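# Close all open drawers without disturbing the cabinets

## Task

Push every open drawer fully closed, keep each cabinet roughly in its original place, tip nothing over, and keep the robot upright and level (a fall or lasting tilt counts as failure).

## Robot and tools

ROBOT. A Dexmate Vega: a three-wheeled base (two steerable front wheels, a passive rear caster), a Z-folding torso (hip, knee, waist), a head with a camera, and two 7-joint arms, each with a two-finger gripper and a wrist camera. Seen from above it measures 0.70 m by 0.63 m (0.91 m wide with arms folded). Its front edge is 0.35 m ahead of the base origin. Nothing prevents a tip-over, and a fallen robot stays down.

FRAMES. All positions are in metres. Base frame: origin on the floor at the turning point, 0.185 m behind the front axle; x forward, y left, z up. The chest, left_hand and right_hand readouts are in this frame. A hand point sits between the fingers, 0.033 m back from the closed tips; fingers point along its z, close along its y, and its camera side faces -x. The odometry frame is the base frame at scene start; base_odometry counts wheel turns only, so slip shows up as travel. Headings are in rad, positive = left (counter-clockwise from above).

move. One call = one action, plus optional "cameras". With no action it just reports state and images. An action uses "base" and/or "joints" (optionally with "speeds" or "min_time_s"), or "target" alone or with "min_time_s". All motions start together.
- base: an object holding exactly one key. translate_m: relative drive, metres, forward +, -2 to 2. strafe_m: relative sideways drive, metres, left +, -2 to 2 (heading may drift up to about 0.02 rad). rotate_rad: relative turn in place, radians, left +, -3.2 to 3.2. The front wheels first steer to the new direction (about 0.5 s, up to 1.1 s).
- joints: an object of absolute joint targets in radians, keyed by name, any subset. Ranges: torso_hip_rad 0 to 1.57; torso_knee_rad 0 to 3.141; torso_waist_rad -1.57 to 1.57 (chest forward lean = knee - hip - waist). Left arm: shoulder_pitch -3.041 to 3.041 (+ down), shoulder_yaw -0.423 to 1.523, upper_arm_roll ±3.041, elbow -3.041 to 0.214 (0 straight, - bends up), forearm_roll ±3.041, wrist_pitch ±1.366 (+ tips hand down), wrist_yaw -1.348 to 1.087 (+ left), gripper 0 to 0.785 (0 closed). Right arm mirrors it: shoulder_pitch negative goes down, shoulder_yaw -1.523 to 0.423, wrist_pitch negative tips down, wrist_yaw -1.087 to 1.348. head_pan_rad ±2.792 (+ left), head_tilt_rad ±1.483, head_camera_tilt_rad -1.483 to 1.378 (+ down). The torso joints named in one action arrive together. Presets (hip, knee, waist): stand 0.469, 1.617, 1.048 (the start); stand_high 0.78, 1.57, 0.44; lean_20 0.52, 1.05, 0.18; lean_45 0.52, 1.05, -0.26; low_lean_45 0, 0, -0.79. Folded arm, in key order shoulder_pitch..wrist_yaw: left 1, 0.5, -0.6, -2.5, 0, -0.9, 0; right -1, -0.5, 0.6, -2.5, 0, 0.9, 0. Fold the arms before going to low_lean_45. Nothing but contact keeps an arm off the body under joints.
- target: one hand to an absolute pose in the base frame: side "left"/"right"; x, y, z in m (-3 to 3); pitch_deg -30 to 95 (90 = fingers down, 0 = level); heading_deg (0 = fingers forward, + counter-clockwise); roll_deg optional, default 0; heading and roll -360 to 360; line_only true demands a straight path or refusal. It is checked against the robot only (not the furniture) and needs the robot at rest. Long moves may come back "short (part of ...)": resend the same target.
- speeds: per-action top speeds keyed like base: translate_m 0.04 to 0.5 m/s (default 0.3), strafe_m 0.04 to 0.3, rotate_rad 0.1 to 0.6.
- min_time_s: 0.1 to 8, a lower bound on the duration of arm and head motions.
- cameras: list of "head_camera", "left_wrist_camera", "right_wrist_camera" or "all"; [] for none.
Unknown keys make the call invalid; out-of-range values get it refused, and then later calls in the same reply are skipped.

wait: seconds 0 to 10, optional cameras; the robot keeps its last command. zoom_image: camera plus region [x0, y0, x1, y1] in pixels of that camera's latest image, at most 504 by 504. read_manual: licence texts only. finished_scene: scene number; ends the scene for good, so the drawers must stay shut without the robot.

RESULTS. "move" reads "done" or the worst status. base_status / joint_status / left_hand_status / right_hand_status: done; off_target (stopped short, may keep pushing); contact_stop (arm pushed near full torque about 0.6 s; the whole arm or torso group halts and holds); time_out; contact_stop_at_<key>; not_followed ("joint command not followed" or "pose unreachable" from the self-collision check, with a cause line); refused; reached (within 10 mm and 2 degrees); short; unfinished; limit_stop_at_motor_heat. Base "done" tolerances: 0.005 m ahead, 0.015 m sideways, 0.015 rad turned. turned_by_wheels and turned_by_imu give rotation since the last result; an IMU turn above 0.03 rad during a straight or sideways drive suggests a bump. A base time_out, or a count near 0.000, means something held it or a wheel could not steer. base_tilt gives forward/right lean in degrees (about 2 degrees of bias). on_its_own lists unrequested motion. Joint torques and Motor temperatures are listed per arm in joint order; MOTOR HOT appears at 65 °C, an arm shuts down at 80 °C.

AVOID. The base does not stop at furniture; drive into drawers and cabinets at default speed or slower, and never faster with the chest leaned forward or a load held out. Do not let the arms hit or squeeze each other. Do not push hard with an arm: contact torque at a joint's limit (shoulders 142, upper arm roll and elbow 76, wrist joints 23.7 N m) freezes that arm for 10 s. After any stop, back the arm off before thinking. Avoid slamming drawers, shoving cabinets out of place, knocking items over, and leaning the robot until it tips. The robot keeps acting while you deliberate.

Each tool is called after ">>>" as name(argument=value, ...), one argument or row to a line, values as JSON.

## Session

>>> move(
)

Scene clock: 0.00 s.
Joint torques (N m): no reading
Motor temperatures (°C): left_arm=[27 30 30 30 34 38 35] | right_arm=[29 28 29 31 34 34 35]
base_odometry: x=+0.000 y=+0.000 heading=+0.000
turned_by_wheels: +0.000
turned_by_imu: +0.000
base_tilt: forward=+0.7 right=-0.1
base_status: not commanded
joint_positions: torso_hip_rad=+0.469 torso_knee_rad=+1.617 torso_waist_rad=+1.048 left_shoulder_pitch_rad=+2.210 left_shoulder_yaw_rad=-0.006 left_upper_arm_roll_rad=+0.013 left_elbow_rad=-1.094 left_forearm_roll_rad=-0.007 left_wrist_pitch_rad=-0.507 left_wrist_yaw_rad=+0.008 left_gripper_rad=+0.005 right_shoulder_pitch_rad=-2.215 right_shoulder_yaw_rad=+0.000 right_upper_arm_roll_rad=+0.002 right_elbow_rad=-1.113 right_forearm_roll_rad=-0.019 right_wrist_pitch_rad=+0.494 right_wrist_yaw_rad=-0.004 right_gripper_rad=+0.005 head_pan_rad=+0.000 head_tilt_rad=+0.000 head_camera_tilt_rad=+0.000
joint_status: not commanded
chest: x=-0.0111 y=+0.0000 z=+1.4155 quat_wxyz=(+0.999, +0.000, +0.050, +0.000) (m; base frame)
left_hand: x=+0.1668 y=+0.2219 z=+0.6241 quat_wxyz=(+0.418, -0.005, +0.908, -0.003) pitch_deg=+40.6 heading_deg=-0.1 roll_deg=-0.8 back=up (m; base frame)
right_hand: x=+0.1687 y=-0.2287 z=+0.6257 quat_wxyz=(+0.418, -0.008, +0.908, -0.002) pitch_deg=+40.6 heading_deg=+0.2 roll_deg=-0.8 back=up (m; base frame)
pictures: head_camera, left_wrist_camera, right_wrist_camera
Images, in order (width x height): head_camera 896x560, left_wrist_camera 672x420, right_wrist_camera 672x420.

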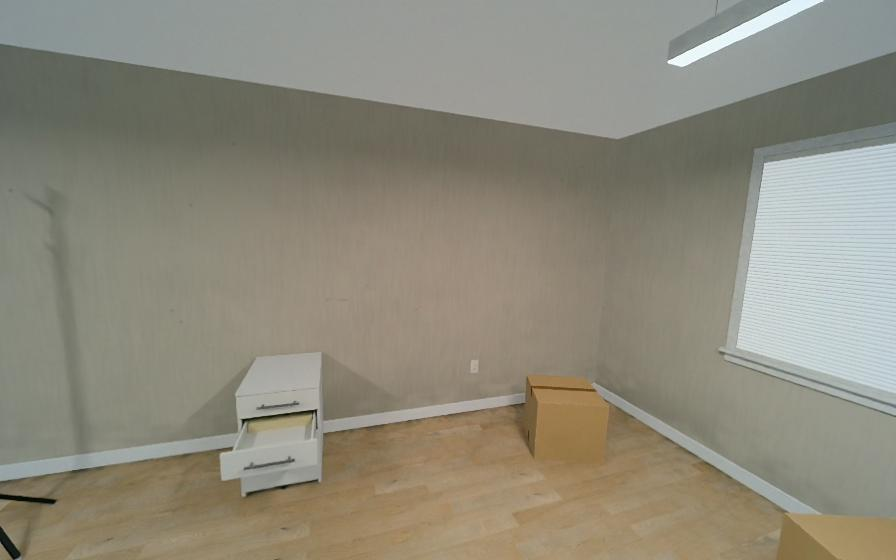

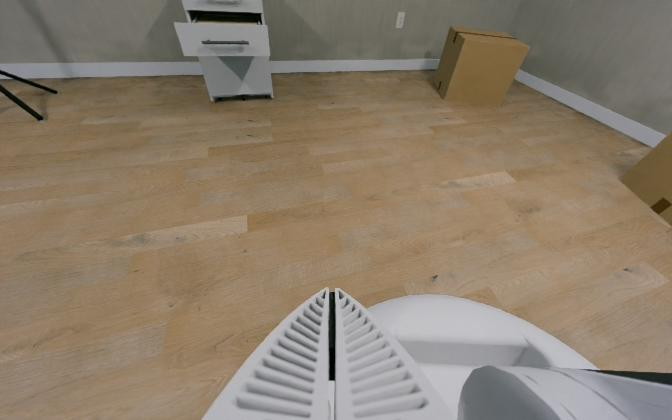

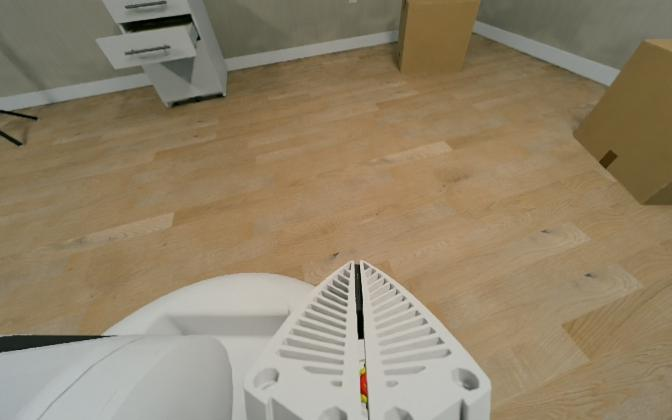

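>>> zoom_image(
  camera="head_camera",
  region=[180, 330, 380, 510],
)

>>> move(
  joints={"head_pan_rad": 1.2},
  cameras=["head_camera"],
)

>>> move(
  joints={"head_pan_rad": 2.4},
  cameras=["head_camera"],
)

>>> move(
  joints={"head_pan_rad": -1.2},
  cameras=["head_camera"],
)

>>> move(
  joints={"head_pan_rad": -2.4},
  cameras=["head_camera"],
)

Scaled by 2.520 from the camera's 896x560 image, which has a finer 960x600 frame.

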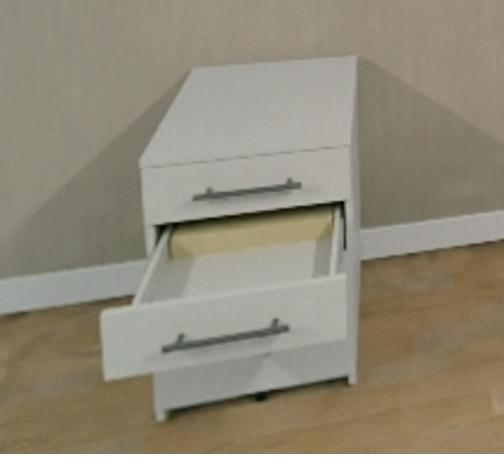

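Scene clock: 8.90 s.
Joint torques (N m): left_arm=[6.75 0.7 -0.98 -3.52 0.55 -2.31 0.21] | right_arm=[-2.58 0.72 -0.65 -3.3 -0.05 1.67 0.05]
move: done
base_odometry: x=+0.000 y=+0.000 heading=+0.000
turned_by_wheels: +0.000
turned_by_imu: +0.001
base_tilt: forward=+0.6 right=-0.1
base_status: not commanded
joint_positions: torso_hip_rad=+0.469 torso_knee_rad=+1.617 torso_waist_rad=+1.048 left_shoulder_pitch_rad=+2.210 left_shoulder_yaw_rad=-0.006 left_upper_arm_roll_rad=+0.013 left_elbow_rad=-1.094 left_forearm_roll_rad=-0.007 left_wrist_pitch_rad=-0.507 left_wrist_yaw_rad=+0.008 left_gripper_rad=+0.005 right_shoulder_pitch_rad=-2.215 right_shoulder_yaw_rad=+0.000 right_upper_arm_roll_rad=+0.002 right_elbow_rad=-1.113 right_forearm_roll_rad=-0.019 right_wrist_pitch_rad=+0.494 right_wrist_yaw_rad=-0.004 right_gripper_rad=+0.005 head_pan_rad=+1.200 head_tilt_rad=+0.000 head_camera_tilt_rad=+0.000
joint_status: all done
chest: x=-0.0111 y=+0.0000 z=+1.4155 quat_wxyz=(+0.999, +0.000, +0.050, +0.000) (m; base frame)
left_hand: x=+0.1668 y=+0.2219 z=+0.6241 quat_wxyz=(+0.418, -0.005, +0.908, -0.003) pitch_deg=+40.6 heading_deg=-0.1 roll_deg=-0.8 back=up (m; base frame)
right_hand: x=+0.1687 y=-0.2287 z=+0.6257 quat_wxyz=(+0.418, -0.008, +0.908, -0.002) pitch_deg=+40.6 heading_deg=+0.2 roll_deg=-0.8 back=up (m; base frame)
pictures: head_camera
Images, in order (width x height): head_camera 896x560.

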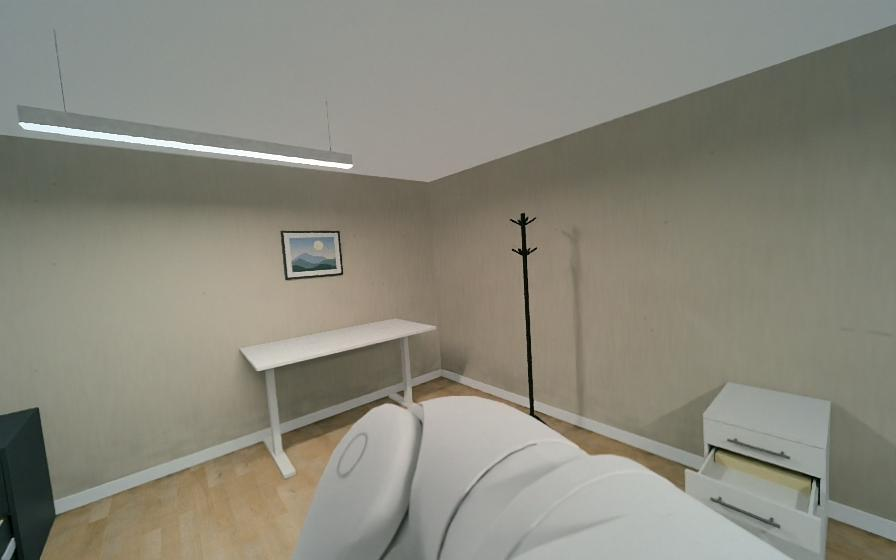

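Scene clock: 10.37 s.
Joint torques (N m): left_arm=[6.21 0.16 1.7 -4.92 0.42 -1.18 -0.13] | right_arm=[-2.7 1.53 -0.89 -4.39 0 1.56 0.01]
move: done
base_odometry: x=+0.000 y=+0.000 heading=+0.000
turned_by_wheels: +0.000
turned_by_imu: +0.000
base_tilt: forward=+0.7 right=+0.0
base_status: not commanded
joint_positions: torso_hip_rad=+0.469 torso_knee_rad=+1.617 torso_waist_rad=+1.048 left_shoulder_pitch_rad=+2.210 left_shoulder_yaw_rad=-0.006 left_upper_arm_roll_rad=+0.013 left_elbow_rad=-1.094 left_forearm_roll_rad=-0.007 left_wrist_pitch_rad=-0.507 left_wrist_yaw_rad=+0.008 left_gripper_rad=+0.005 right_shoulder_pitch_rad=-2.215 right_shoulder_yaw_rad=+0.000 right_upper_arm_roll_rad=+0.002 right_elbow_rad=-1.113 right_forearm_roll_rad=-0.019 right_wrist_pitch_rad=+0.494 right_wrist_yaw_rad=-0.004 right_gripper_rad=+0.005 head_pan_rad=+2.400 head_tilt_rad=+0.000 head_camera_tilt_rad=+0.000
joint_status: all done
chest: x=-0.0111 y=+0.0000 z=+1.4155 quat_wxyz=(+0.999, +0.000, +0.050, +0.000) (m; base frame)
left_hand: x=+0.1668 y=+0.2219 z=+0.6241 quat_wxyz=(+0.418, -0.005, +0.908, -0.003) pitch_deg=+40.6 heading_deg=-0.1 roll_deg=-0.8 back=up (m; base frame)
right_hand: x=+0.1687 y=-0.2287 z=+0.6257 quat_wxyz=(+0.418, -0.008, +0.908, -0.002) pitch_deg=+40.6 heading_deg=+0.2 roll_deg=-0.8 back=up (m; base frame)
pictures: head_camera
Images, in order (width x height): head_camera 896x560.

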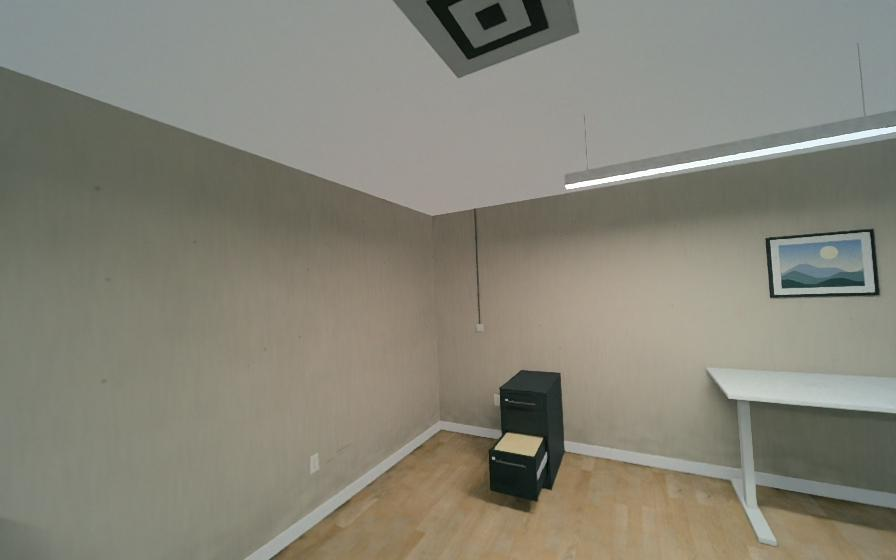

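Scene clock: 13.43 s.
Joint torques (N m): left_arm=[3.24 -0.76 1.72 -5.92 -0.24 -1.02 0.46] | right_arm=[-3.34 1.55 -0.84 -4.22 0 1.5 -0.02]
move: done
base_odometry: x=+0.000 y=+0.000 heading=+0.000
turned_by_wheels: +0.000
turned_by_imu: +0.000
base_tilt: forward=+0.7 right=-0.1
base_status: not commanded
joint_positions: torso_hip_rad=+0.469 torso_knee_rad=+1.617 torso_waist_rad=+1.048 left_shoulder_pitch_rad=+2.210 left_shoulder_yaw_rad=-0.006 left_upper_arm_roll_rad=+0.013 left_elbow_rad=-1.094 left_forearm_roll_rad=-0.007 left_wrist_pitch_rad=-0.507 left_wrist_yaw_rad=+0.008 left_gripper_rad=+0.005 right_shoulder_pitch_rad=-2.215 right_shoulder_yaw_rad=+0.000 right_upper_arm_roll_rad=+0.002 right_elbow_rad=-1.113 right_forearm_roll_rad=-0.019 right_wrist_pitch_rad=+0.494 right_wrist_yaw_rad=-0.004 right_gripper_rad=+0.005 head_pan_rad=-1.200 head_tilt_rad=+0.000 head_camera_tilt_rad=+0.000
joint_status: all done
chest: x=-0.0111 y=+0.0000 z=+1.4155 quat_wxyz=(+0.999, +0.000, +0.050, +0.000) (m; base frame)
left_hand: x=+0.1668 y=+0.2219 z=+0.6241 quat_wxyz=(+0.418, -0.005, +0.908, -0.003) pitch_deg=+40.6 heading_deg=-0.1 roll_deg=-0.8 back=up (m; base frame)
right_hand: x=+0.1687 y=-0.2287 z=+0.6257 quat_wxyz=(+0.418, -0.008, +0.908, -0.002) pitch_deg=+40.6 heading_deg=+0.2 roll_deg=-0.8 back=up (m; base frame)
pictures: head_camera
Images, in order (width x height): head_camera 896x560.

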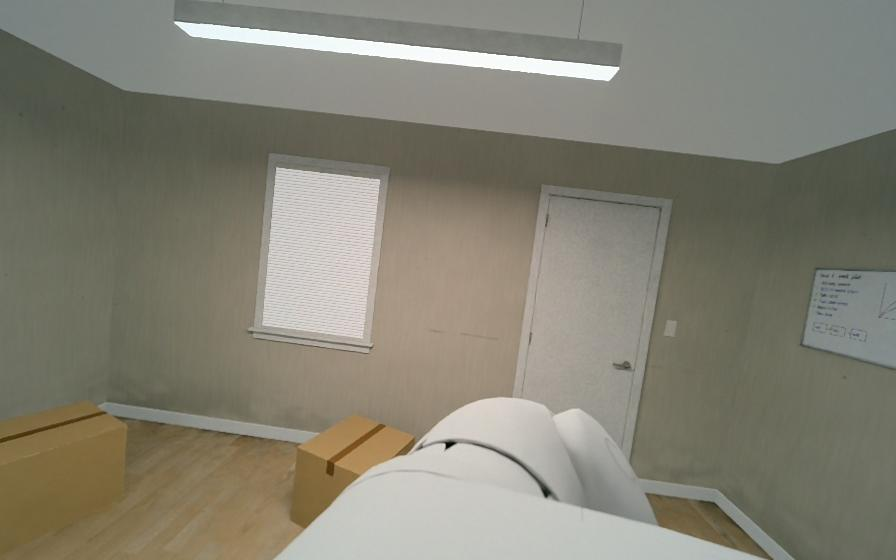

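Scene clock: 14.90 s.
Joint torques (N m): left_arm=[5.06 0.38 -0.78 -5.97 -0.25 -2.87 0.31] | right_arm=[-3.57 0.31 -0.6 -4.4 0.08 1.46 0.03]
move: done
base_odometry: x=+0.000 y=+0.000 heading=+0.000
turned_by_wheels: +0.000
turned_by_imu: +0.000
base_tilt: forward=+0.7 right=+0.0
base_status: not commanded
joint_positions: torso_hip_rad=+0.469 torso_knee_rad=+1.617 torso_waist_rad=+1.048 left_shoulder_pitch_rad=+2.210 left_shoulder_yaw_rad=-0.006 left_upper_arm_roll_rad=+0.013 left_elbow_rad=-1.094 left_forearm_roll_rad=-0.007 left_wrist_pitch_rad=-0.507 left_wrist_yaw_rad=+0.008 left_gripper_rad=+0.005 right_shoulder_pitch_rad=-2.215 right_shoulder_yaw_rad=+0.000 right_upper_arm_roll_rad=+0.002 right_elbow_rad=-1.113 right_forearm_roll_rad=-0.019 right_wrist_pitch_rad=+0.494 right_wrist_yaw_rad=-0.004 right_gripper_rad=+0.005 head_pan_rad=-2.400 head_tilt_rad=+0.000 head_camera_tilt_rad=+0.000
joint_status: all done
chest: x=-0.0111 y=+0.0000 z=+1.4155 quat_wxyz=(+0.999, +0.000, +0.050, +0.000) (m; base frame)
left_hand: x=+0.1668 y=+0.2219 z=+0.6241 quat_wxyz=(+0.418, -0.005, +0.908, -0.003) pitch_deg=+40.6 heading_deg=-0.1 roll_deg=-0.8 back=up (m; base frame)
right_hand: x=+0.1687 y=-0.2287 z=+0.6257 quat_wxyz=(+0.418, -0.008, +0.908, -0.002) pitch_deg=+40.6 heading_deg=+0.2 roll_deg=-0.8 back=up (m; base frame)
pictures: head_camera
Images, in order (width x height): head_camera 896x560.

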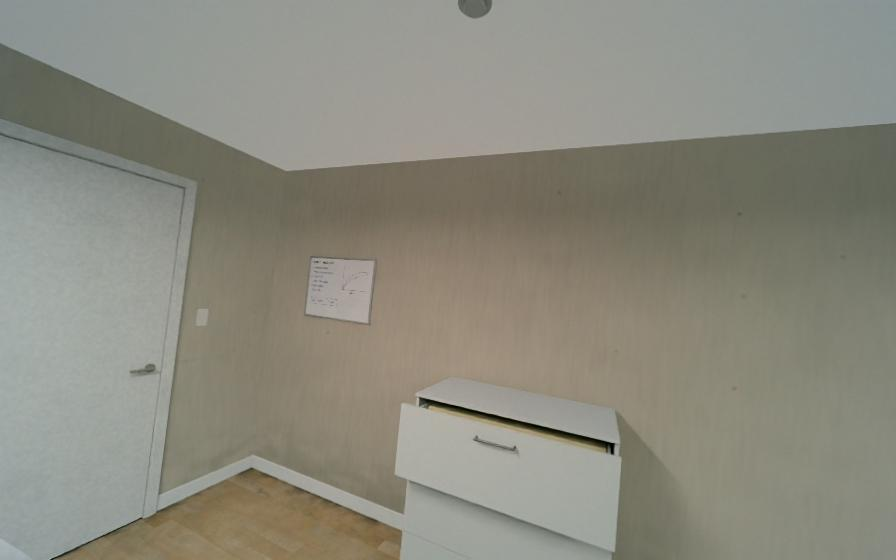

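>>> move(
  joints={"head_pan_rad": 0.0, "head_camera_tilt_rad": 0.4},
  cameras=["head_camera"],
)

>>> move(
  target={"side": "left", "x": 0.72, "y": 0.22, "z": 1.35, "pitch_deg": -30, "heading_deg": 0},
  cameras=["head_camera"],
)

Scene clock: 162.23 s.
Joint torques (N m): left_arm=[5.09 -1.55 1.46 -5.65 0.17 -1.12 -0.11] | right_arm=[-4.03 0.61 -0.99 -4.63 0.01 1.88 -0.01]
move: done
base_odometry: x=+0.000 y=+0.000 heading=+0.000
turned_by_wheels: +0.000
turned_by_imu: +0.001
base_tilt: forward=+0.6 right=-0.1
base_status: not commanded
joint_positions: torso_hip_rad=+0.469 torso_knee_rad=+1.617 torso_waist_rad=+1.048 left_shoulder_pitch_rad=+2.210 left_shoulder_yaw_rad=-0.006 left_upper_arm_roll_rad=+0.013 left_elbow_rad=-1.094 left_forearm_roll_rad=-0.007 left_wrist_pitch_rad=-0.507 left_wrist_yaw_rad=+0.008 left_gripper_rad=+0.005 right_shoulder_pitch_rad=-2.215 right_shoulder_yaw_rad=+0.000 right_upper_arm_roll_rad=+0.002 right_elbow_rad=-1.113 right_forearm_roll_rad=-0.019 right_wrist_pitch_rad=+0.494 right_wrist_yaw_rad=-0.004 right_gripper_rad=+0.005 head_pan_rad=+0.000 head_tilt_rad=+0.000 head_camera_tilt_rad=+0.400
joint_status: all done
chest: x=-0.0111 y=+0.0000 z=+1.4155 quat_wxyz=(+0.999, +0.000, +0.050, +0.000) (m; base frame)
left_hand: x=+0.1668 y=+0.2219 z=+0.6241 quat_wxyz=(+0.418, -0.005, +0.908, -0.003) pitch_deg=+40.6 heading_deg=-0.1 roll_deg=-0.8 back=up (m; base frame)
right_hand: x=+0.1687 y=-0.2287 z=+0.6257 quat_wxyz=(+0.418, -0.008, +0.908, -0.002) pitch_deg=+40.6 heading_deg=+0.2 roll_deg=-0.8 back=up (m; base frame)
pictures: head_camera
Images, in order (width x height): head_camera 896x560.

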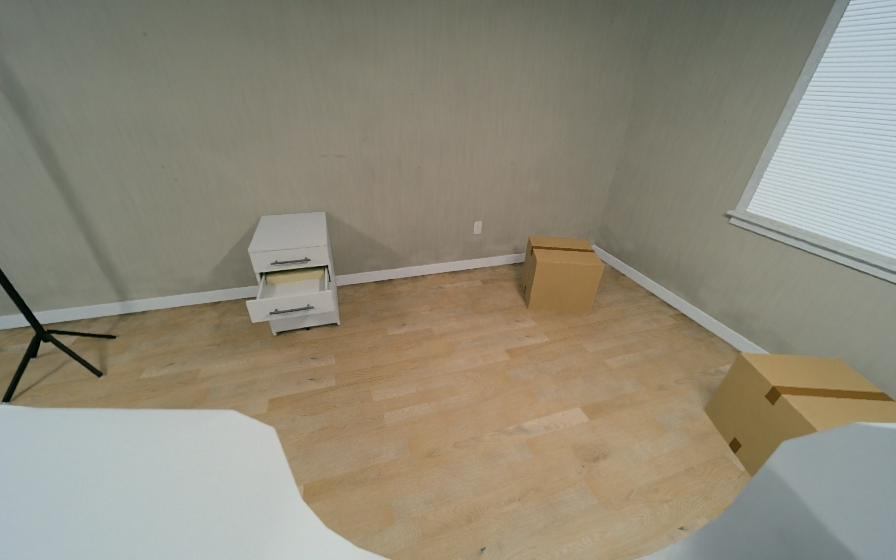

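Scene clock: 167.30 s.
Joint torques (N m): left_arm=[-16.49 3.47 -3.58 -13 0.12 -1.33 0.21] | right_arm=[-3.01 1.06 -0.69 -3.46 0.02 1.66 -0.07]
move: done
base_odometry: x=+0.000 y=+0.000 heading=+0.000
turned_by_wheels: +0.000
turned_by_imu: +0.001
base_tilt: forward=+0.7 right=-0.1
base_status: not commanded
joint_positions: torso_hip_rad=+0.469 torso_knee_rad=+1.617 torso_waist_rad=+1.048 left_shoulder_pitch_rad=+1.212 left_shoulder_yaw_rad=+0.308 left_upper_arm_roll_rad=+0.262 left_elbow_rad=-1.635 left_forearm_roll_rad=-0.226 left_wrist_pitch_rad=-0.265 left_wrist_yaw_rad=+0.280 left_gripper_rad=+0.005 right_shoulder_pitch_rad=-2.215 right_shoulder_yaw_rad=+0.000 right_upper_arm_roll_rad=+0.002 right_elbow_rad=-1.113 right_forearm_roll_rad=-0.019 right_wrist_pitch_rad=+0.494 right_wrist_yaw_rad=-0.004 right_gripper_rad=+0.005 head_pan_rad=+0.000 head_tilt_rad=+0.000 head_camera_tilt_rad=+0.400
joint_status: not commanded
chest: x=-0.0111 y=+0.0000 z=+1.4155 quat_wxyz=(+0.999, +0.000, +0.050, +0.000) (m; base frame)
left_hand: x=+0.7201 y=+0.2206 z=+1.3444 quat_wxyz=(+0.864, +0.000, +0.503, +0.000) pitch_deg=-29.6 heading_deg=+0.0 roll_deg=+0.0 back=up (m; base frame)
left_hand_status: reached (checked arc [a long move; over the whole arc the hand travels 0.98 m to end 0.91 m from its start, up to 0.15 m off the straight line; left_shoulder_pitch_rad turns most, 1.00 rad; on the way or at its end the hand turns up to 71 deg from its attitude at the start], planned for 3.5 s): 6 mm and 0.4 deg off.
right_hand: x=+0.1687 y=-0.2287 z=+0.6257 quat_wxyz=(+0.418, -0.008, +0.908, -0.002) pitch_deg=+40.6 heading_deg=+0.2 roll_deg=-0.8 back=up (m; base frame)
pictures: head_camera
Images, in order (width x height): head_camera 896x560.

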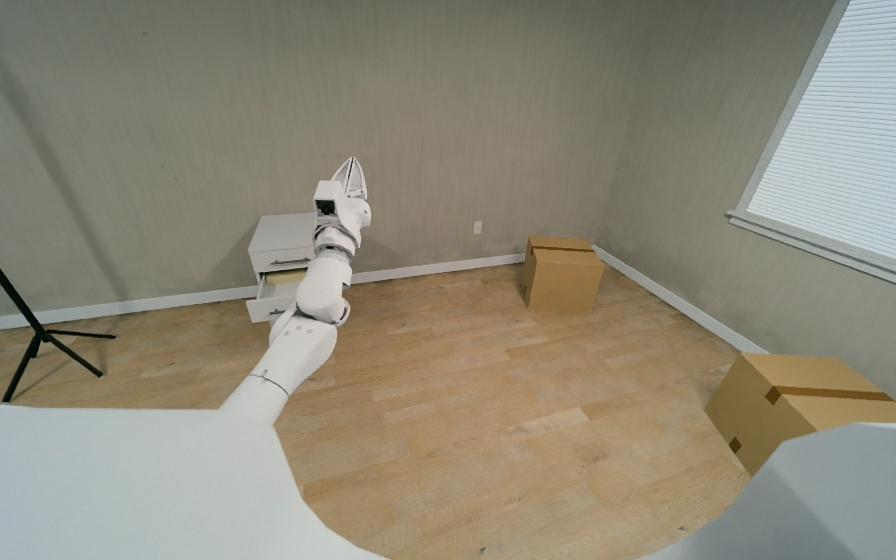

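>>> zoom_image(
  camera="head_camera",
  region=[290, 130, 410, 230],
)

Scaled by 4.200 from the camera's 896x560 image, which has a finer 960x600 frame.

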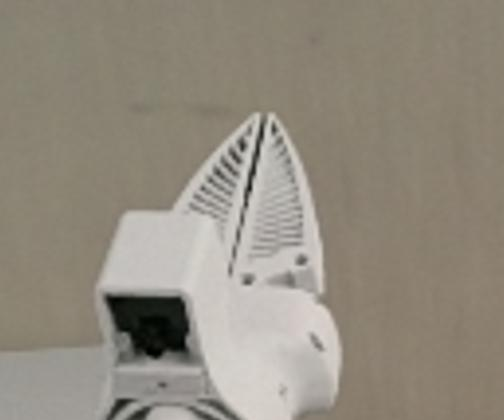

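>>> move(
  joints={"head_pan_rad": 0.8, "head_camera_tilt_rad": 0.0},
  cameras=["head_camera"],
)

>>> zoom_image(
  camera="head_camera",
  region=[800, 340, 896, 440],
)

>>> move(
  joints={"head_pan_rad": -0.8, "head_camera_tilt_rad": 0.0},
  cameras=["head_camera"],
)

>>> zoom_image(
  camera="head_camera",
  region=[60, 340, 200, 440],
)

>>> move(
  joints={"head_pan_rad": 0.0, "head_camera_tilt_rad": 0.0},
  cameras=["head_camera"],
)

>>> zoom_image(
  camera="head_camera",
  region=[424, 326, 524, 406],
)

Scene clock: 190.73 s.
Joint torques (N m): left_arm=[-17.11 2.5 -4.39 -12.83 0.03 -1.56 0.07] | right_arm=[-3.16 1 -0.72 -3.38 -0.02 1.95 0.03]
move: done
base_odometry: x=+0.000 y=+0.000 heading=+0.000
turned_by_wheels: +0.000
turned_by_imu: +0.001
base_tilt: forward=+0.6 right=-0.1
base_status: not commanded
joint_positions: torso_hip_rad=+0.469 torso_knee_rad=+1.617 torso_waist_rad=+1.048 left_shoulder_pitch_rad=+1.207 left_shoulder_yaw_rad=+0.310 left_upper_arm_roll_rad=+0.263 left_elbow_rad=-1.639 left_forearm_roll_rad=-0.228 left_wrist_pitch_rad=-0.264 left_wrist_yaw_rad=+0.281 left_gripper_rad=+0.005 right_shoulder_pitch_rad=-2.215 right_shoulder_yaw_rad=+0.000 right_upper_arm_roll_rad=+0.002 right_elbow_rad=-1.113 right_forearm_roll_rad=-0.019 right_wrist_pitch_rad=+0.494 right_wrist_yaw_rad=-0.004 right_gripper_rad=+0.005 head_pan_rad=+0.800 head_tilt_rad=+0.000 head_camera_tilt_rad=+0.000
joint_status: all done
chest: x=-0.0111 y=+0.0000 z=+1.4155 quat_wxyz=(+0.999, +0.000, +0.050, +0.000) (m; base frame)
left_hand: x=+0.7201 y=+0.2201 z=+1.3497 quat_wxyz=(+0.866, +0.000, +0.500, +0.000) pitch_deg=-30.0 heading_deg=+0.0 roll_deg=+0.0 back=up (m; base frame)
right_hand: x=+0.1687 y=-0.2287 z=+0.6257 quat_wxyz=(+0.418, -0.008, +0.908, -0.002) pitch_deg=+40.6 heading_deg=+0.2 roll_deg=-0.8 back=up (m; base frame)
pictures: head_camera
Images, in order (width x height): head_camera 896x560.

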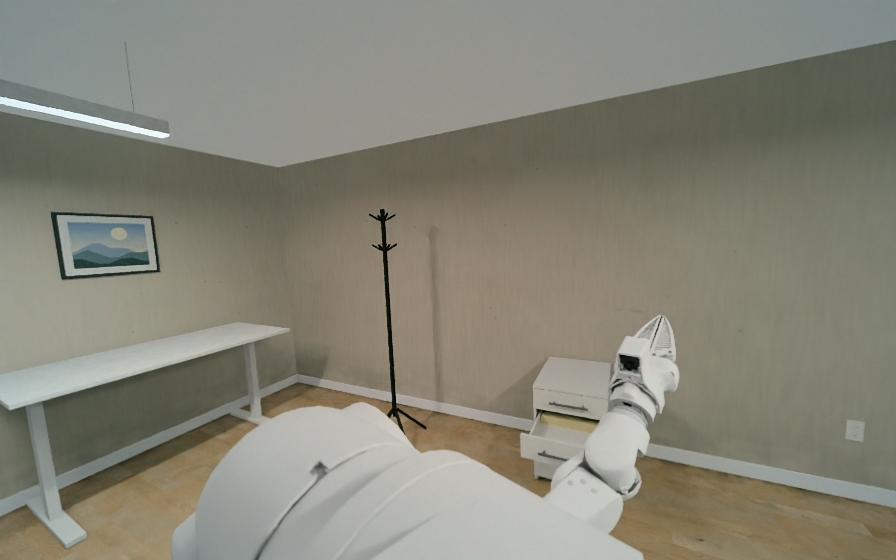

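Scaled by 5.040 from the camera's 896x560 image, which has a finer 960x600 frame.

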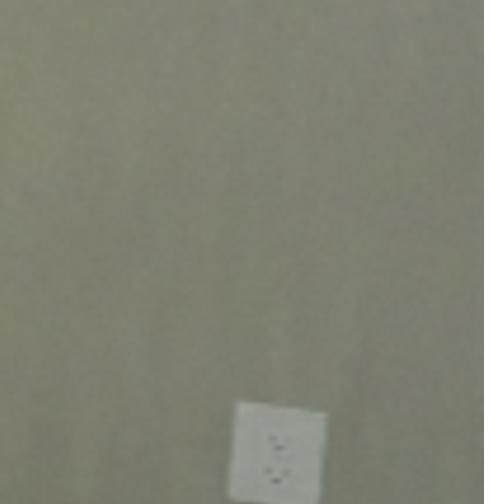

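Scene clock: 192.47 s.
Joint torques (N m): left_arm=[-17.75 5.26 -3.17 -12.78 0.06 -1.09 0.47] | right_arm=[-2.57 1.22 -0.6 -3.5 0 2.01 0.15]
move: done
base_odometry: x=+0.000 y=+0.000 heading=+0.000
turned_by_wheels: +0.000
turned_by_imu: +0.000
base_tilt: forward=+0.6 right=+0.0
base_status: not commanded
joint_positions: torso_hip_rad=+0.469 torso_knee_rad=+1.617 torso_waist_rad=+1.048 left_shoulder_pitch_rad=+1.207 left_shoulder_yaw_rad=+0.310 left_upper_arm_roll_rad=+0.263 left_elbow_rad=-1.639 left_forearm_roll_rad=-0.228 left_wrist_pitch_rad=-0.264 left_wrist_yaw_rad=+0.281 left_gripper_rad=+0.005 right_shoulder_pitch_rad=-2.215 right_shoulder_yaw_rad=+0.000 right_upper_arm_roll_rad=+0.002 right_elbow_rad=-1.113 right_forearm_roll_rad=-0.019 right_wrist_pitch_rad=+0.494 right_wrist_yaw_rad=-0.004 right_gripper_rad=+0.005 head_pan_rad=-0.800 head_tilt_rad=+0.000 head_camera_tilt_rad=+0.000
joint_status: all done
chest: x=-0.0111 y=+0.0000 z=+1.4155 quat_wxyz=(+0.999, +0.000, +0.050, +0.000) (m; base frame)
left_hand: x=+0.7201 y=+0.2201 z=+1.3497 quat_wxyz=(+0.866, +0.000, +0.500, +0.000) pitch_deg=-30.0 heading_deg=+0.0 roll_deg=+0.0 back=up (m; base frame)
right_hand: x=+0.1687 y=-0.2287 z=+0.6257 quat_wxyz=(+0.418, -0.008, +0.908, -0.002) pitch_deg=+40.6 heading_deg=+0.2 roll_deg=-0.8 back=up (m; base frame)
pictures: head_camera
Images, in order (width x height): head_camera 896x560.

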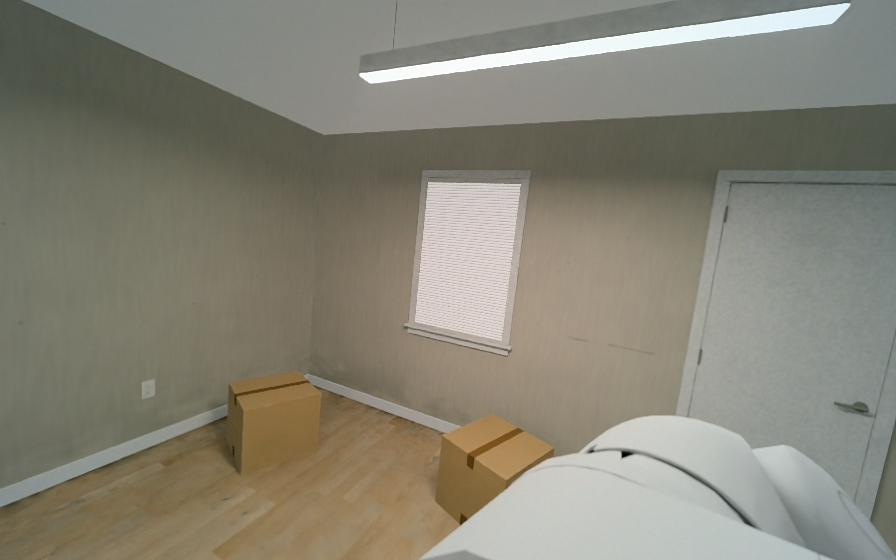

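Scaled by 3.600 from the camera's 896x560 image, which has a finer 960x600 frame.

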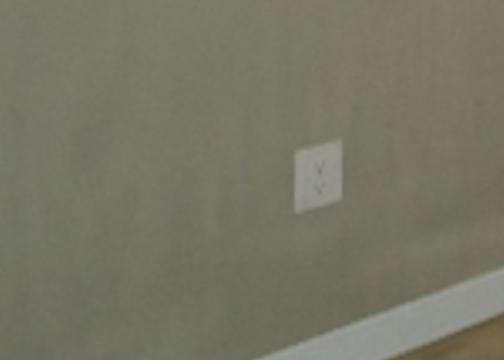

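Scene clock: 193.67 s.
Joint torques (N m): left_arm=[-16.62 4.75 -2.42 -13.35 -0.38 -1.56 0.61] | right_arm=[-3.57 -0.39 -0.32 -3.71 -0.02 1.88 0.03]
move: done
base_odometry: x=+0.000 y=+0.000 heading=+0.000
turned_by_wheels: +0.000
turned_by_imu: +0.000
base_tilt: forward=+0.7 right=-0.1
base_status: not commanded
joint_positions: torso_hip_rad=+0.469 torso_knee_rad=+1.617 torso_waist_rad=+1.048 left_shoulder_pitch_rad=+1.207 left_shoulder_yaw_rad=+0.310 left_upper_arm_roll_rad=+0.263 left_elbow_rad=-1.639 left_forearm_roll_rad=-0.228 left_wrist_pitch_rad=-0.264 left_wrist_yaw_rad=+0.281 left_gripper_rad=+0.005 right_shoulder_pitch_rad=-2.215 right_shoulder_yaw_rad=+0.000 right_upper_arm_roll_rad=+0.002 right_elbow_rad=-1.113 right_forearm_roll_rad=-0.019 right_wrist_pitch_rad=+0.494 right_wrist_yaw_rad=-0.004 right_gripper_rad=+0.005 head_pan_rad=+0.000 head_tilt_rad=+0.000 head_camera_tilt_rad=+0.000
joint_status: all done
chest: x=-0.0111 y=+0.0000 z=+1.4155 quat_wxyz=(+0.999, +0.000, +0.050, +0.000) (m; base frame)
left_hand: x=+0.7201 y=+0.2201 z=+1.3497 quat_wxyz=(+0.866, +0.000, +0.500, +0.000) pitch_deg=-30.0 heading_deg=+0.0 roll_deg=+0.0 back=up (m; base frame)
right_hand: x=+0.1687 y=-0.2287 z=+0.6257 quat_wxyz=(+0.418, -0.008, +0.908, -0.002) pitch_deg=+40.6 heading_deg=+0.2 roll_deg=-0.8 back=up (m; base frame)
pictures: head_camera
Images, in order (width x height): head_camera 896x560.

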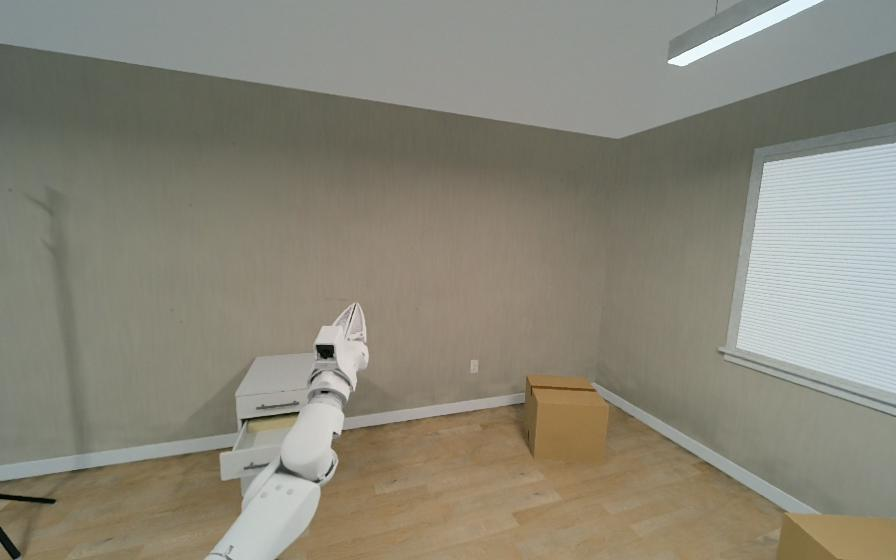

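Scaled by 5.040 from the camera's 896x560 image, which has a finer 960x600 frame.

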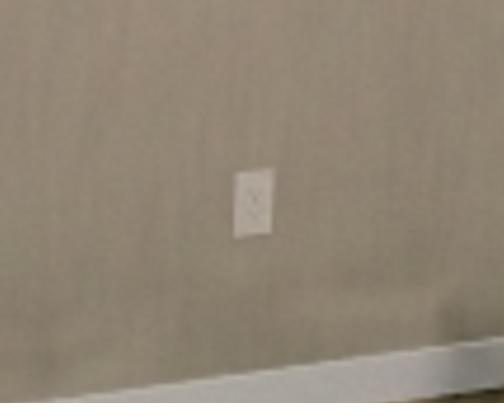

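>>> move(
  joints={"right_shoulder_pitch_rad": -1.207, "right_shoulder_yaw_rad": -0.31, "right_upper_arm_roll_rad": -0.263, "right_elbow_rad": -1.639, "right_forearm_roll_rad": 0.228, "right_wrist_pitch_rad": 0.264, "right_wrist_yaw_rad": -0.281},
  cameras=["head_camera"],
)

>>> move(
  joints={"torso_hip_rad": 0.0, "torso_knee_rad": 0.0, "torso_waist_rad": -0.79, "head_camera_tilt_rad": -0.5},
  cameras=["all"],
)

Scene clock: 256.20 s.
Joint torques (N m): left_arm=[-17.98 2.47 -1.97 -14.27 0.52 -1.43 0.06] | right_arm=[18.91 -1.69 -0.25 -11.73 0.11 1.89 -0.19]
move: done
base_odometry: x=+0.000 y=+0.000 heading=+0.000
turned_by_wheels: +0.000
turned_by_imu: +0.001
base_tilt: forward=+0.7 right=-0.1
base_status: not commanded
joint_positions: torso_hip_rad=+0.469 torso_knee_rad=+1.617 torso_waist_rad=+1.048 left_shoulder_pitch_rad=+1.207 left_shoulder_yaw_rad=+0.310 left_upper_arm_roll_rad=+0.263 left_elbow_rad=-1.639 left_forearm_roll_rad=-0.228 left_wrist_pitch_rad=-0.264 left_wrist_yaw_rad=+0.281 left_gripper_rad=+0.005 right_shoulder_pitch_rad=-1.213 right_shoulder_yaw_rad=-0.308 right_upper_arm_roll_rad=-0.261 right_elbow_rad=-1.635 right_forearm_roll_rad=+0.226 right_wrist_pitch_rad=+0.265 right_wrist_yaw_rad=-0.279 right_gripper_rad=+0.005 head_pan_rad=+0.000 head_tilt_rad=+0.000 head_camera_tilt_rad=+0.000
joint_status: all done
chest: x=-0.0111 y=+0.0000 z=+1.4155 quat_wxyz=(+0.999, +0.000, +0.050, +0.000) (m; base frame)
left_hand: x=+0.7201 y=+0.2201 z=+1.3497 quat_wxyz=(+0.866, +0.000, +0.500, +0.000) pitch_deg=-30.0 heading_deg=+0.0 roll_deg=+0.0 back=up (m; base frame)
right_hand: x=+0.7200 y=-0.2211 z=+1.3440 quat_wxyz=(+0.864, +0.000, +0.503, +0.000) pitch_deg=-29.6 heading_deg=-0.1 roll_deg=+0.0 back=up (m; base frame)
pictures: head_camera
Images, in order (width x height): head_camera 896x560.

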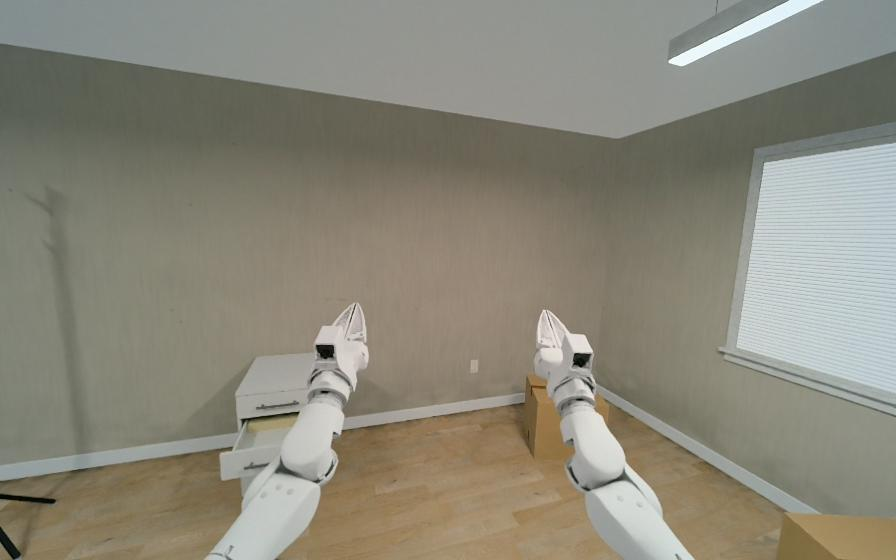

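Scene clock: 273.60 s.
Joint torques (N m): left_arm=[58.31 -34.48 92.17 62.64 2.21 7.62 -0.22] | right_arm=[-55.19 38.64 -72.45 36.8 -2.95 -6.66 0.13]
Motor temperatures (°C): left_arm=[37 31 45 55 35 44 35] | right_arm=[38 29 46 61 36 43 35]
move: done
TORQUE FAULT: left_elbow_rad reached its load limit. The left arm stopped for 10 seconds, dropped its targets and accepts commands again: back off and push less far. Before the stop ended, the hold on left_elbow_rad was turned back by 3.0 degrees, the way its load pushed it.
TORQUE FAULT: right_elbow_rad reached its load limit. The right arm stopped for 10 seconds, dropped its targets and accepts commands again: back off and push less far. Before the stop ended, the hold on right_elbow_rad was turned back by 2.9 degrees, the way its load pushed it. Before the stop ended, the hold on right_upper_arm_roll_rad was turned back by 0.1 degrees, the way its load pushed it. The stops added 9.3 s to the call and to motion_time.
base_odometry: x=+0.000 y=+0.000 heading=+0.000
turned_by_wheels: +0.000
turned_by_imu: +0.003
base_tilt: forward=+0.7 right=-0.1
base_status: not commanded
joint_positions: torso_hip_rad=+0.002 torso_knee_rad=+0.000 torso_waist_rad=-0.786 left_shoulder_pitch_rad=+1.201 left_shoulder_yaw_rad=+0.312 left_upper_arm_roll_rad=+0.255 left_elbow_rad=-1.680 left_forearm_roll_rad=-0.230 left_wrist_pitch_rad=-0.270 left_wrist_yaw_rad=+0.281 left_gripper_rad=+0.005 right_shoulder_pitch_rad=-1.202 right_shoulder_yaw_rad=-0.312 right_upper_arm_roll_rad=-0.255 right_elbow_rad=-1.677 right_forearm_roll_rad=+0.230 right_wrist_pitch_rad=+0.270 right_wrist_yaw_rad=-0.281 right_gripper_rad=+0.005 head_pan_rad=+0.000 head_tilt_rad=+0.000 head_camera_tilt_rad=-0.500
joint_status: all done
chest: x=+0.0256 y=+0.0000 z=+0.8398 quat_wxyz=(+0.924, +0.000, +0.382, +0.000) (m; base frame)
left_hand: x=+0.5624 y=+0.2195 z=+0.3578 quat_wxyz=(+0.668, -0.005, +0.744, -0.005) pitch_deg=+6.2 heading_deg=+0.0 roll_deg=-0.7 back=up (m; base frame)
right_hand: x=+0.5617 y=-0.2200 z=+0.3557 quat_wxyz=(+0.666, +0.004, +0.746, +0.004) pitch_deg=+6.4 heading_deg=+0.0 roll_deg=+0.7 back=up (m; base frame)
pictures: head_camera, left_wrist_camera, right_wrist_camera
ARM HIT: the robot struck its own base or body hard.
Images, in order (width x height): head_camera 896x560, left_wrist_camera 672x420, right_wrist_camera 672x420.

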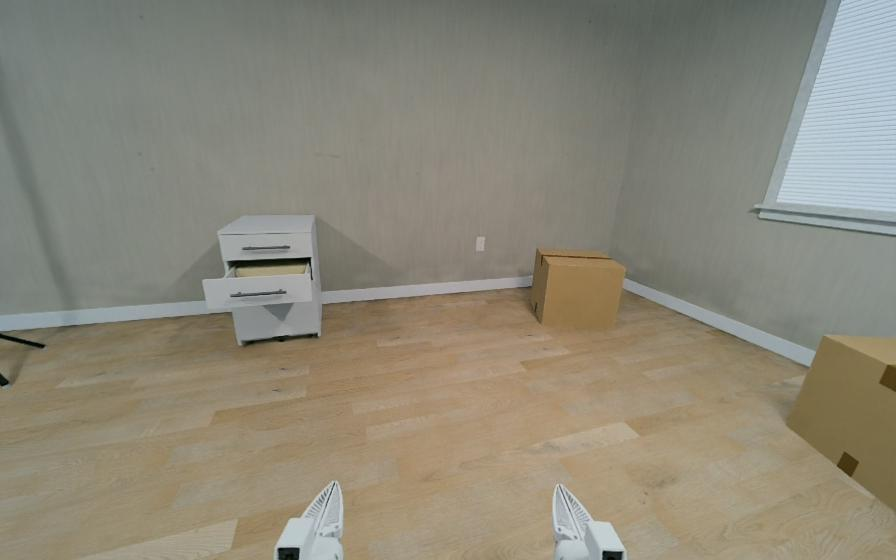

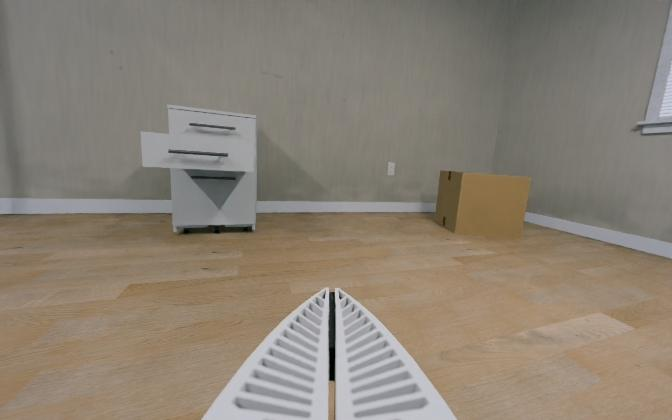

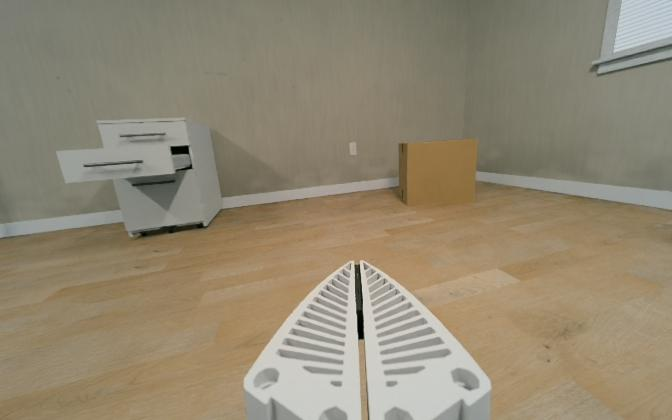

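>>> move(
  joints={"torso_hip_rad": 0.05, "torso_knee_rad": 0.35, "torso_waist_rad": -0.45},
  cameras=["head_camera"],
)

Scene clock: 280.90 s.
Joint torques (N m): left_arm=[-2.82 -1.23 0.98 -10.99 -0.02 -2.17 -0.16] | right_arm=[-0.19 0.29 -1.71 -6.36 -0.71 1.87 0.06]
Motor temperatures (°C): left_arm=[37 31 48 51 35 43 35] | right_arm=[39 29 48 56 35 41 35]
move: done
base_odometry: x=+0.000 y=+0.000 heading=+0.000
turned_by_wheels: +0.000
turned_by_imu: +0.001
base_tilt: forward=+0.7 right=-0.1
base_status: not commanded
joint_positions: torso_hip_rad=+0.050 torso_knee_rad=+0.350 torso_waist_rad=-0.450 left_shoulder_pitch_rad=+1.204 left_shoulder_yaw_rad=+0.310 left_upper_arm_roll_rad=+0.261 left_elbow_rad=-1.696 left_forearm_roll_rad=-0.229 left_wrist_pitch_rad=-0.266 left_wrist_yaw_rad=+0.281 left_gripper_rad=+0.005 right_shoulder_pitch_rad=-1.205 right_shoulder_yaw_rad=-0.310 right_upper_arm_roll_rad=-0.259 right_elbow_rad=-1.693 right_forearm_roll_rad=+0.229 right_wrist_pitch_rad=+0.266 right_wrist_yaw_rad=-0.281 right_gripper_rad=+0.005 head_pan_rad=+0.000 head_tilt_rad=+0.000 head_camera_tilt_rad=-0.500
joint_status: all done
chest: x=+0.0567 y=+0.0000 z=+0.9843 quat_wxyz=(+0.930, +0.000, +0.366, +0.000) (m; base frame)
left_hand: x=+0.6086 y=+0.2127 z=+0.5255 quat_wxyz=(+0.682, -0.004, +0.731, -0.010) pitch_deg=+4.0 heading_deg=-0.5 roll_deg=-1.1 back=up (m; base frame)
right_hand: x=+0.6081 y=-0.2143 z=+0.5237 quat_wxyz=(+0.681, +0.004, +0.732, +0.009) pitch_deg=+4.1 heading_deg=+0.4 roll_deg=+1.1 back=up (m; base frame)
pictures: head_camera
Images, in order (width x height): head_camera 896x560.

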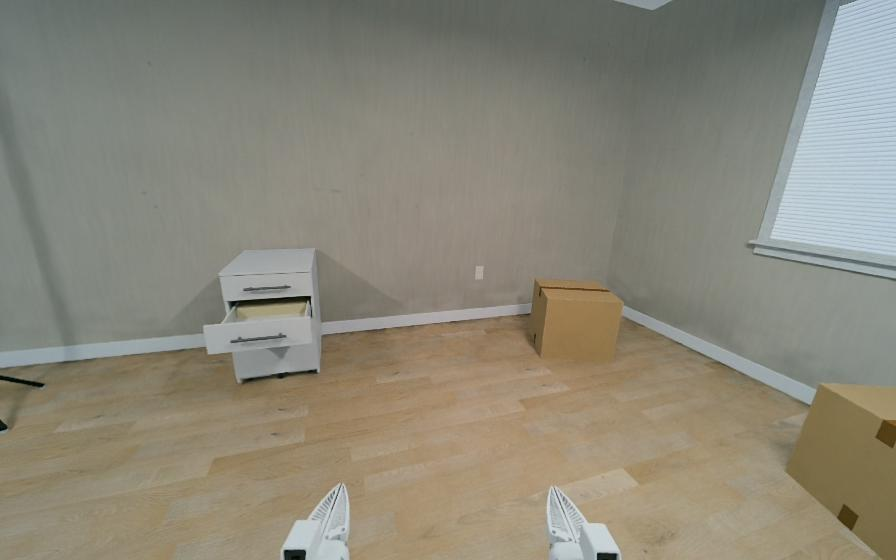

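>>> move(
  target={"side": "left", "x": 0.68, "y": 0.2, "z": 0.385, "pitch_deg": 0, "heading_deg": 0},
  cameras=["head_camera", "left_wrist_camera"],
)

Scene clock: 286.10 s.
Joint torques (N m): left_arm=[-2.07 1.71 0.44 -12.91 -0.12 -2.28 -0.12] | right_arm=[0 0.53 -1.91 -7.33 -0.83 2.08 0.19]
move: refused
base_odometry: x=+0.000 y=+0.000 heading=+0.000
turned_by_wheels: +0.000
turned_by_imu: +0.001
base_tilt: forward=+0.7 right=-0.1
base_status: not commanded
joint_positions: torso_hip_rad=+0.050 torso_knee_rad=+0.350 torso_waist_rad=-0.450 left_shoulder_pitch_rad=+1.204 left_shoulder_yaw_rad=+0.310 left_upper_arm_roll_rad=+0.261 left_elbow_rad=-1.696 left_forearm_roll_rad=-0.229 left_wrist_pitch_rad=-0.266 left_wrist_yaw_rad=+0.281 left_gripper_rad=+0.005 right_shoulder_pitch_rad=-1.205 right_shoulder_yaw_rad=-0.310 right_upper_arm_roll_rad=-0.259 right_elbow_rad=-1.693 right_forearm_roll_rad=+0.229 right_wrist_pitch_rad=+0.266 right_wrist_yaw_rad=-0.281 right_gripper_rad=+0.005 head_pan_rad=+0.000 head_tilt_rad=+0.000 head_camera_tilt_rad=-0.500
joint_status: not commanded
chest: x=+0.0567 y=+0.0000 z=+0.9843 quat_wxyz=(+0.930, +0.000, +0.366, +0.000) (m; base frame)
left_hand: x=+0.6086 y=+0.2127 z=+0.5255 quat_wxyz=(+0.682, -0.004, +0.731, -0.010) pitch_deg=+4.0 heading_deg=-0.5 roll_deg=-1.1 back=up (m; base frame)
left_hand_status: refused: no posture of the arm gets there (out of reach): the closest leaves the hand 4.8 cm and 1 deg from the pose. Nothing moved.
right_hand: x=+0.6081 y=-0.2143 z=+0.5237 quat_wxyz=(+0.681, +0.004, +0.732, +0.009) pitch_deg=+4.1 heading_deg=+0.4 roll_deg=+1.1 back=up (m; base frame)
pictures: head_camera, left_wrist_camera
Images, in order (width x height): head_camera 896x560, left_wrist_camera 672x420.

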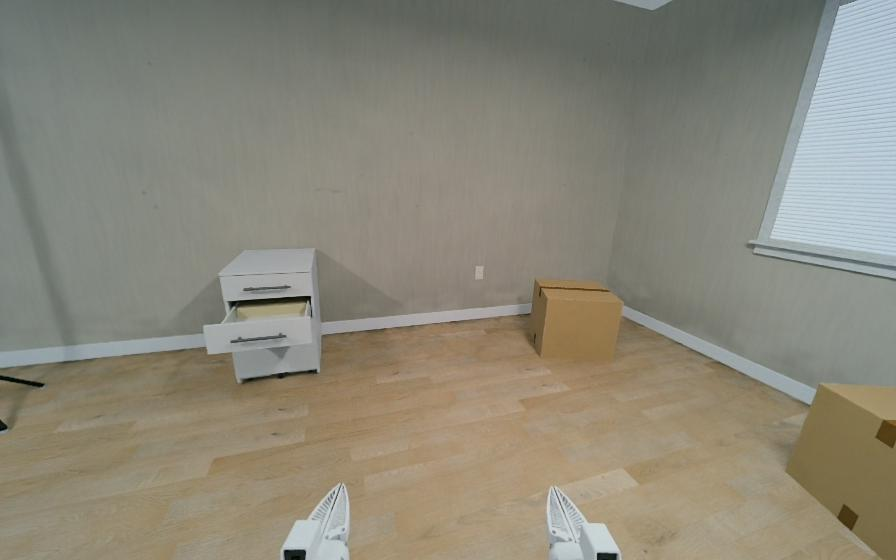

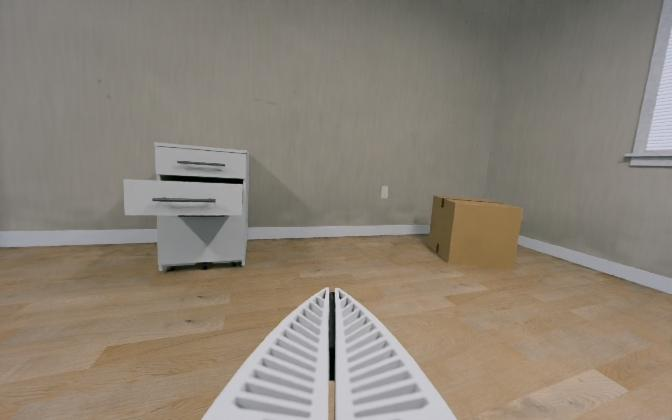

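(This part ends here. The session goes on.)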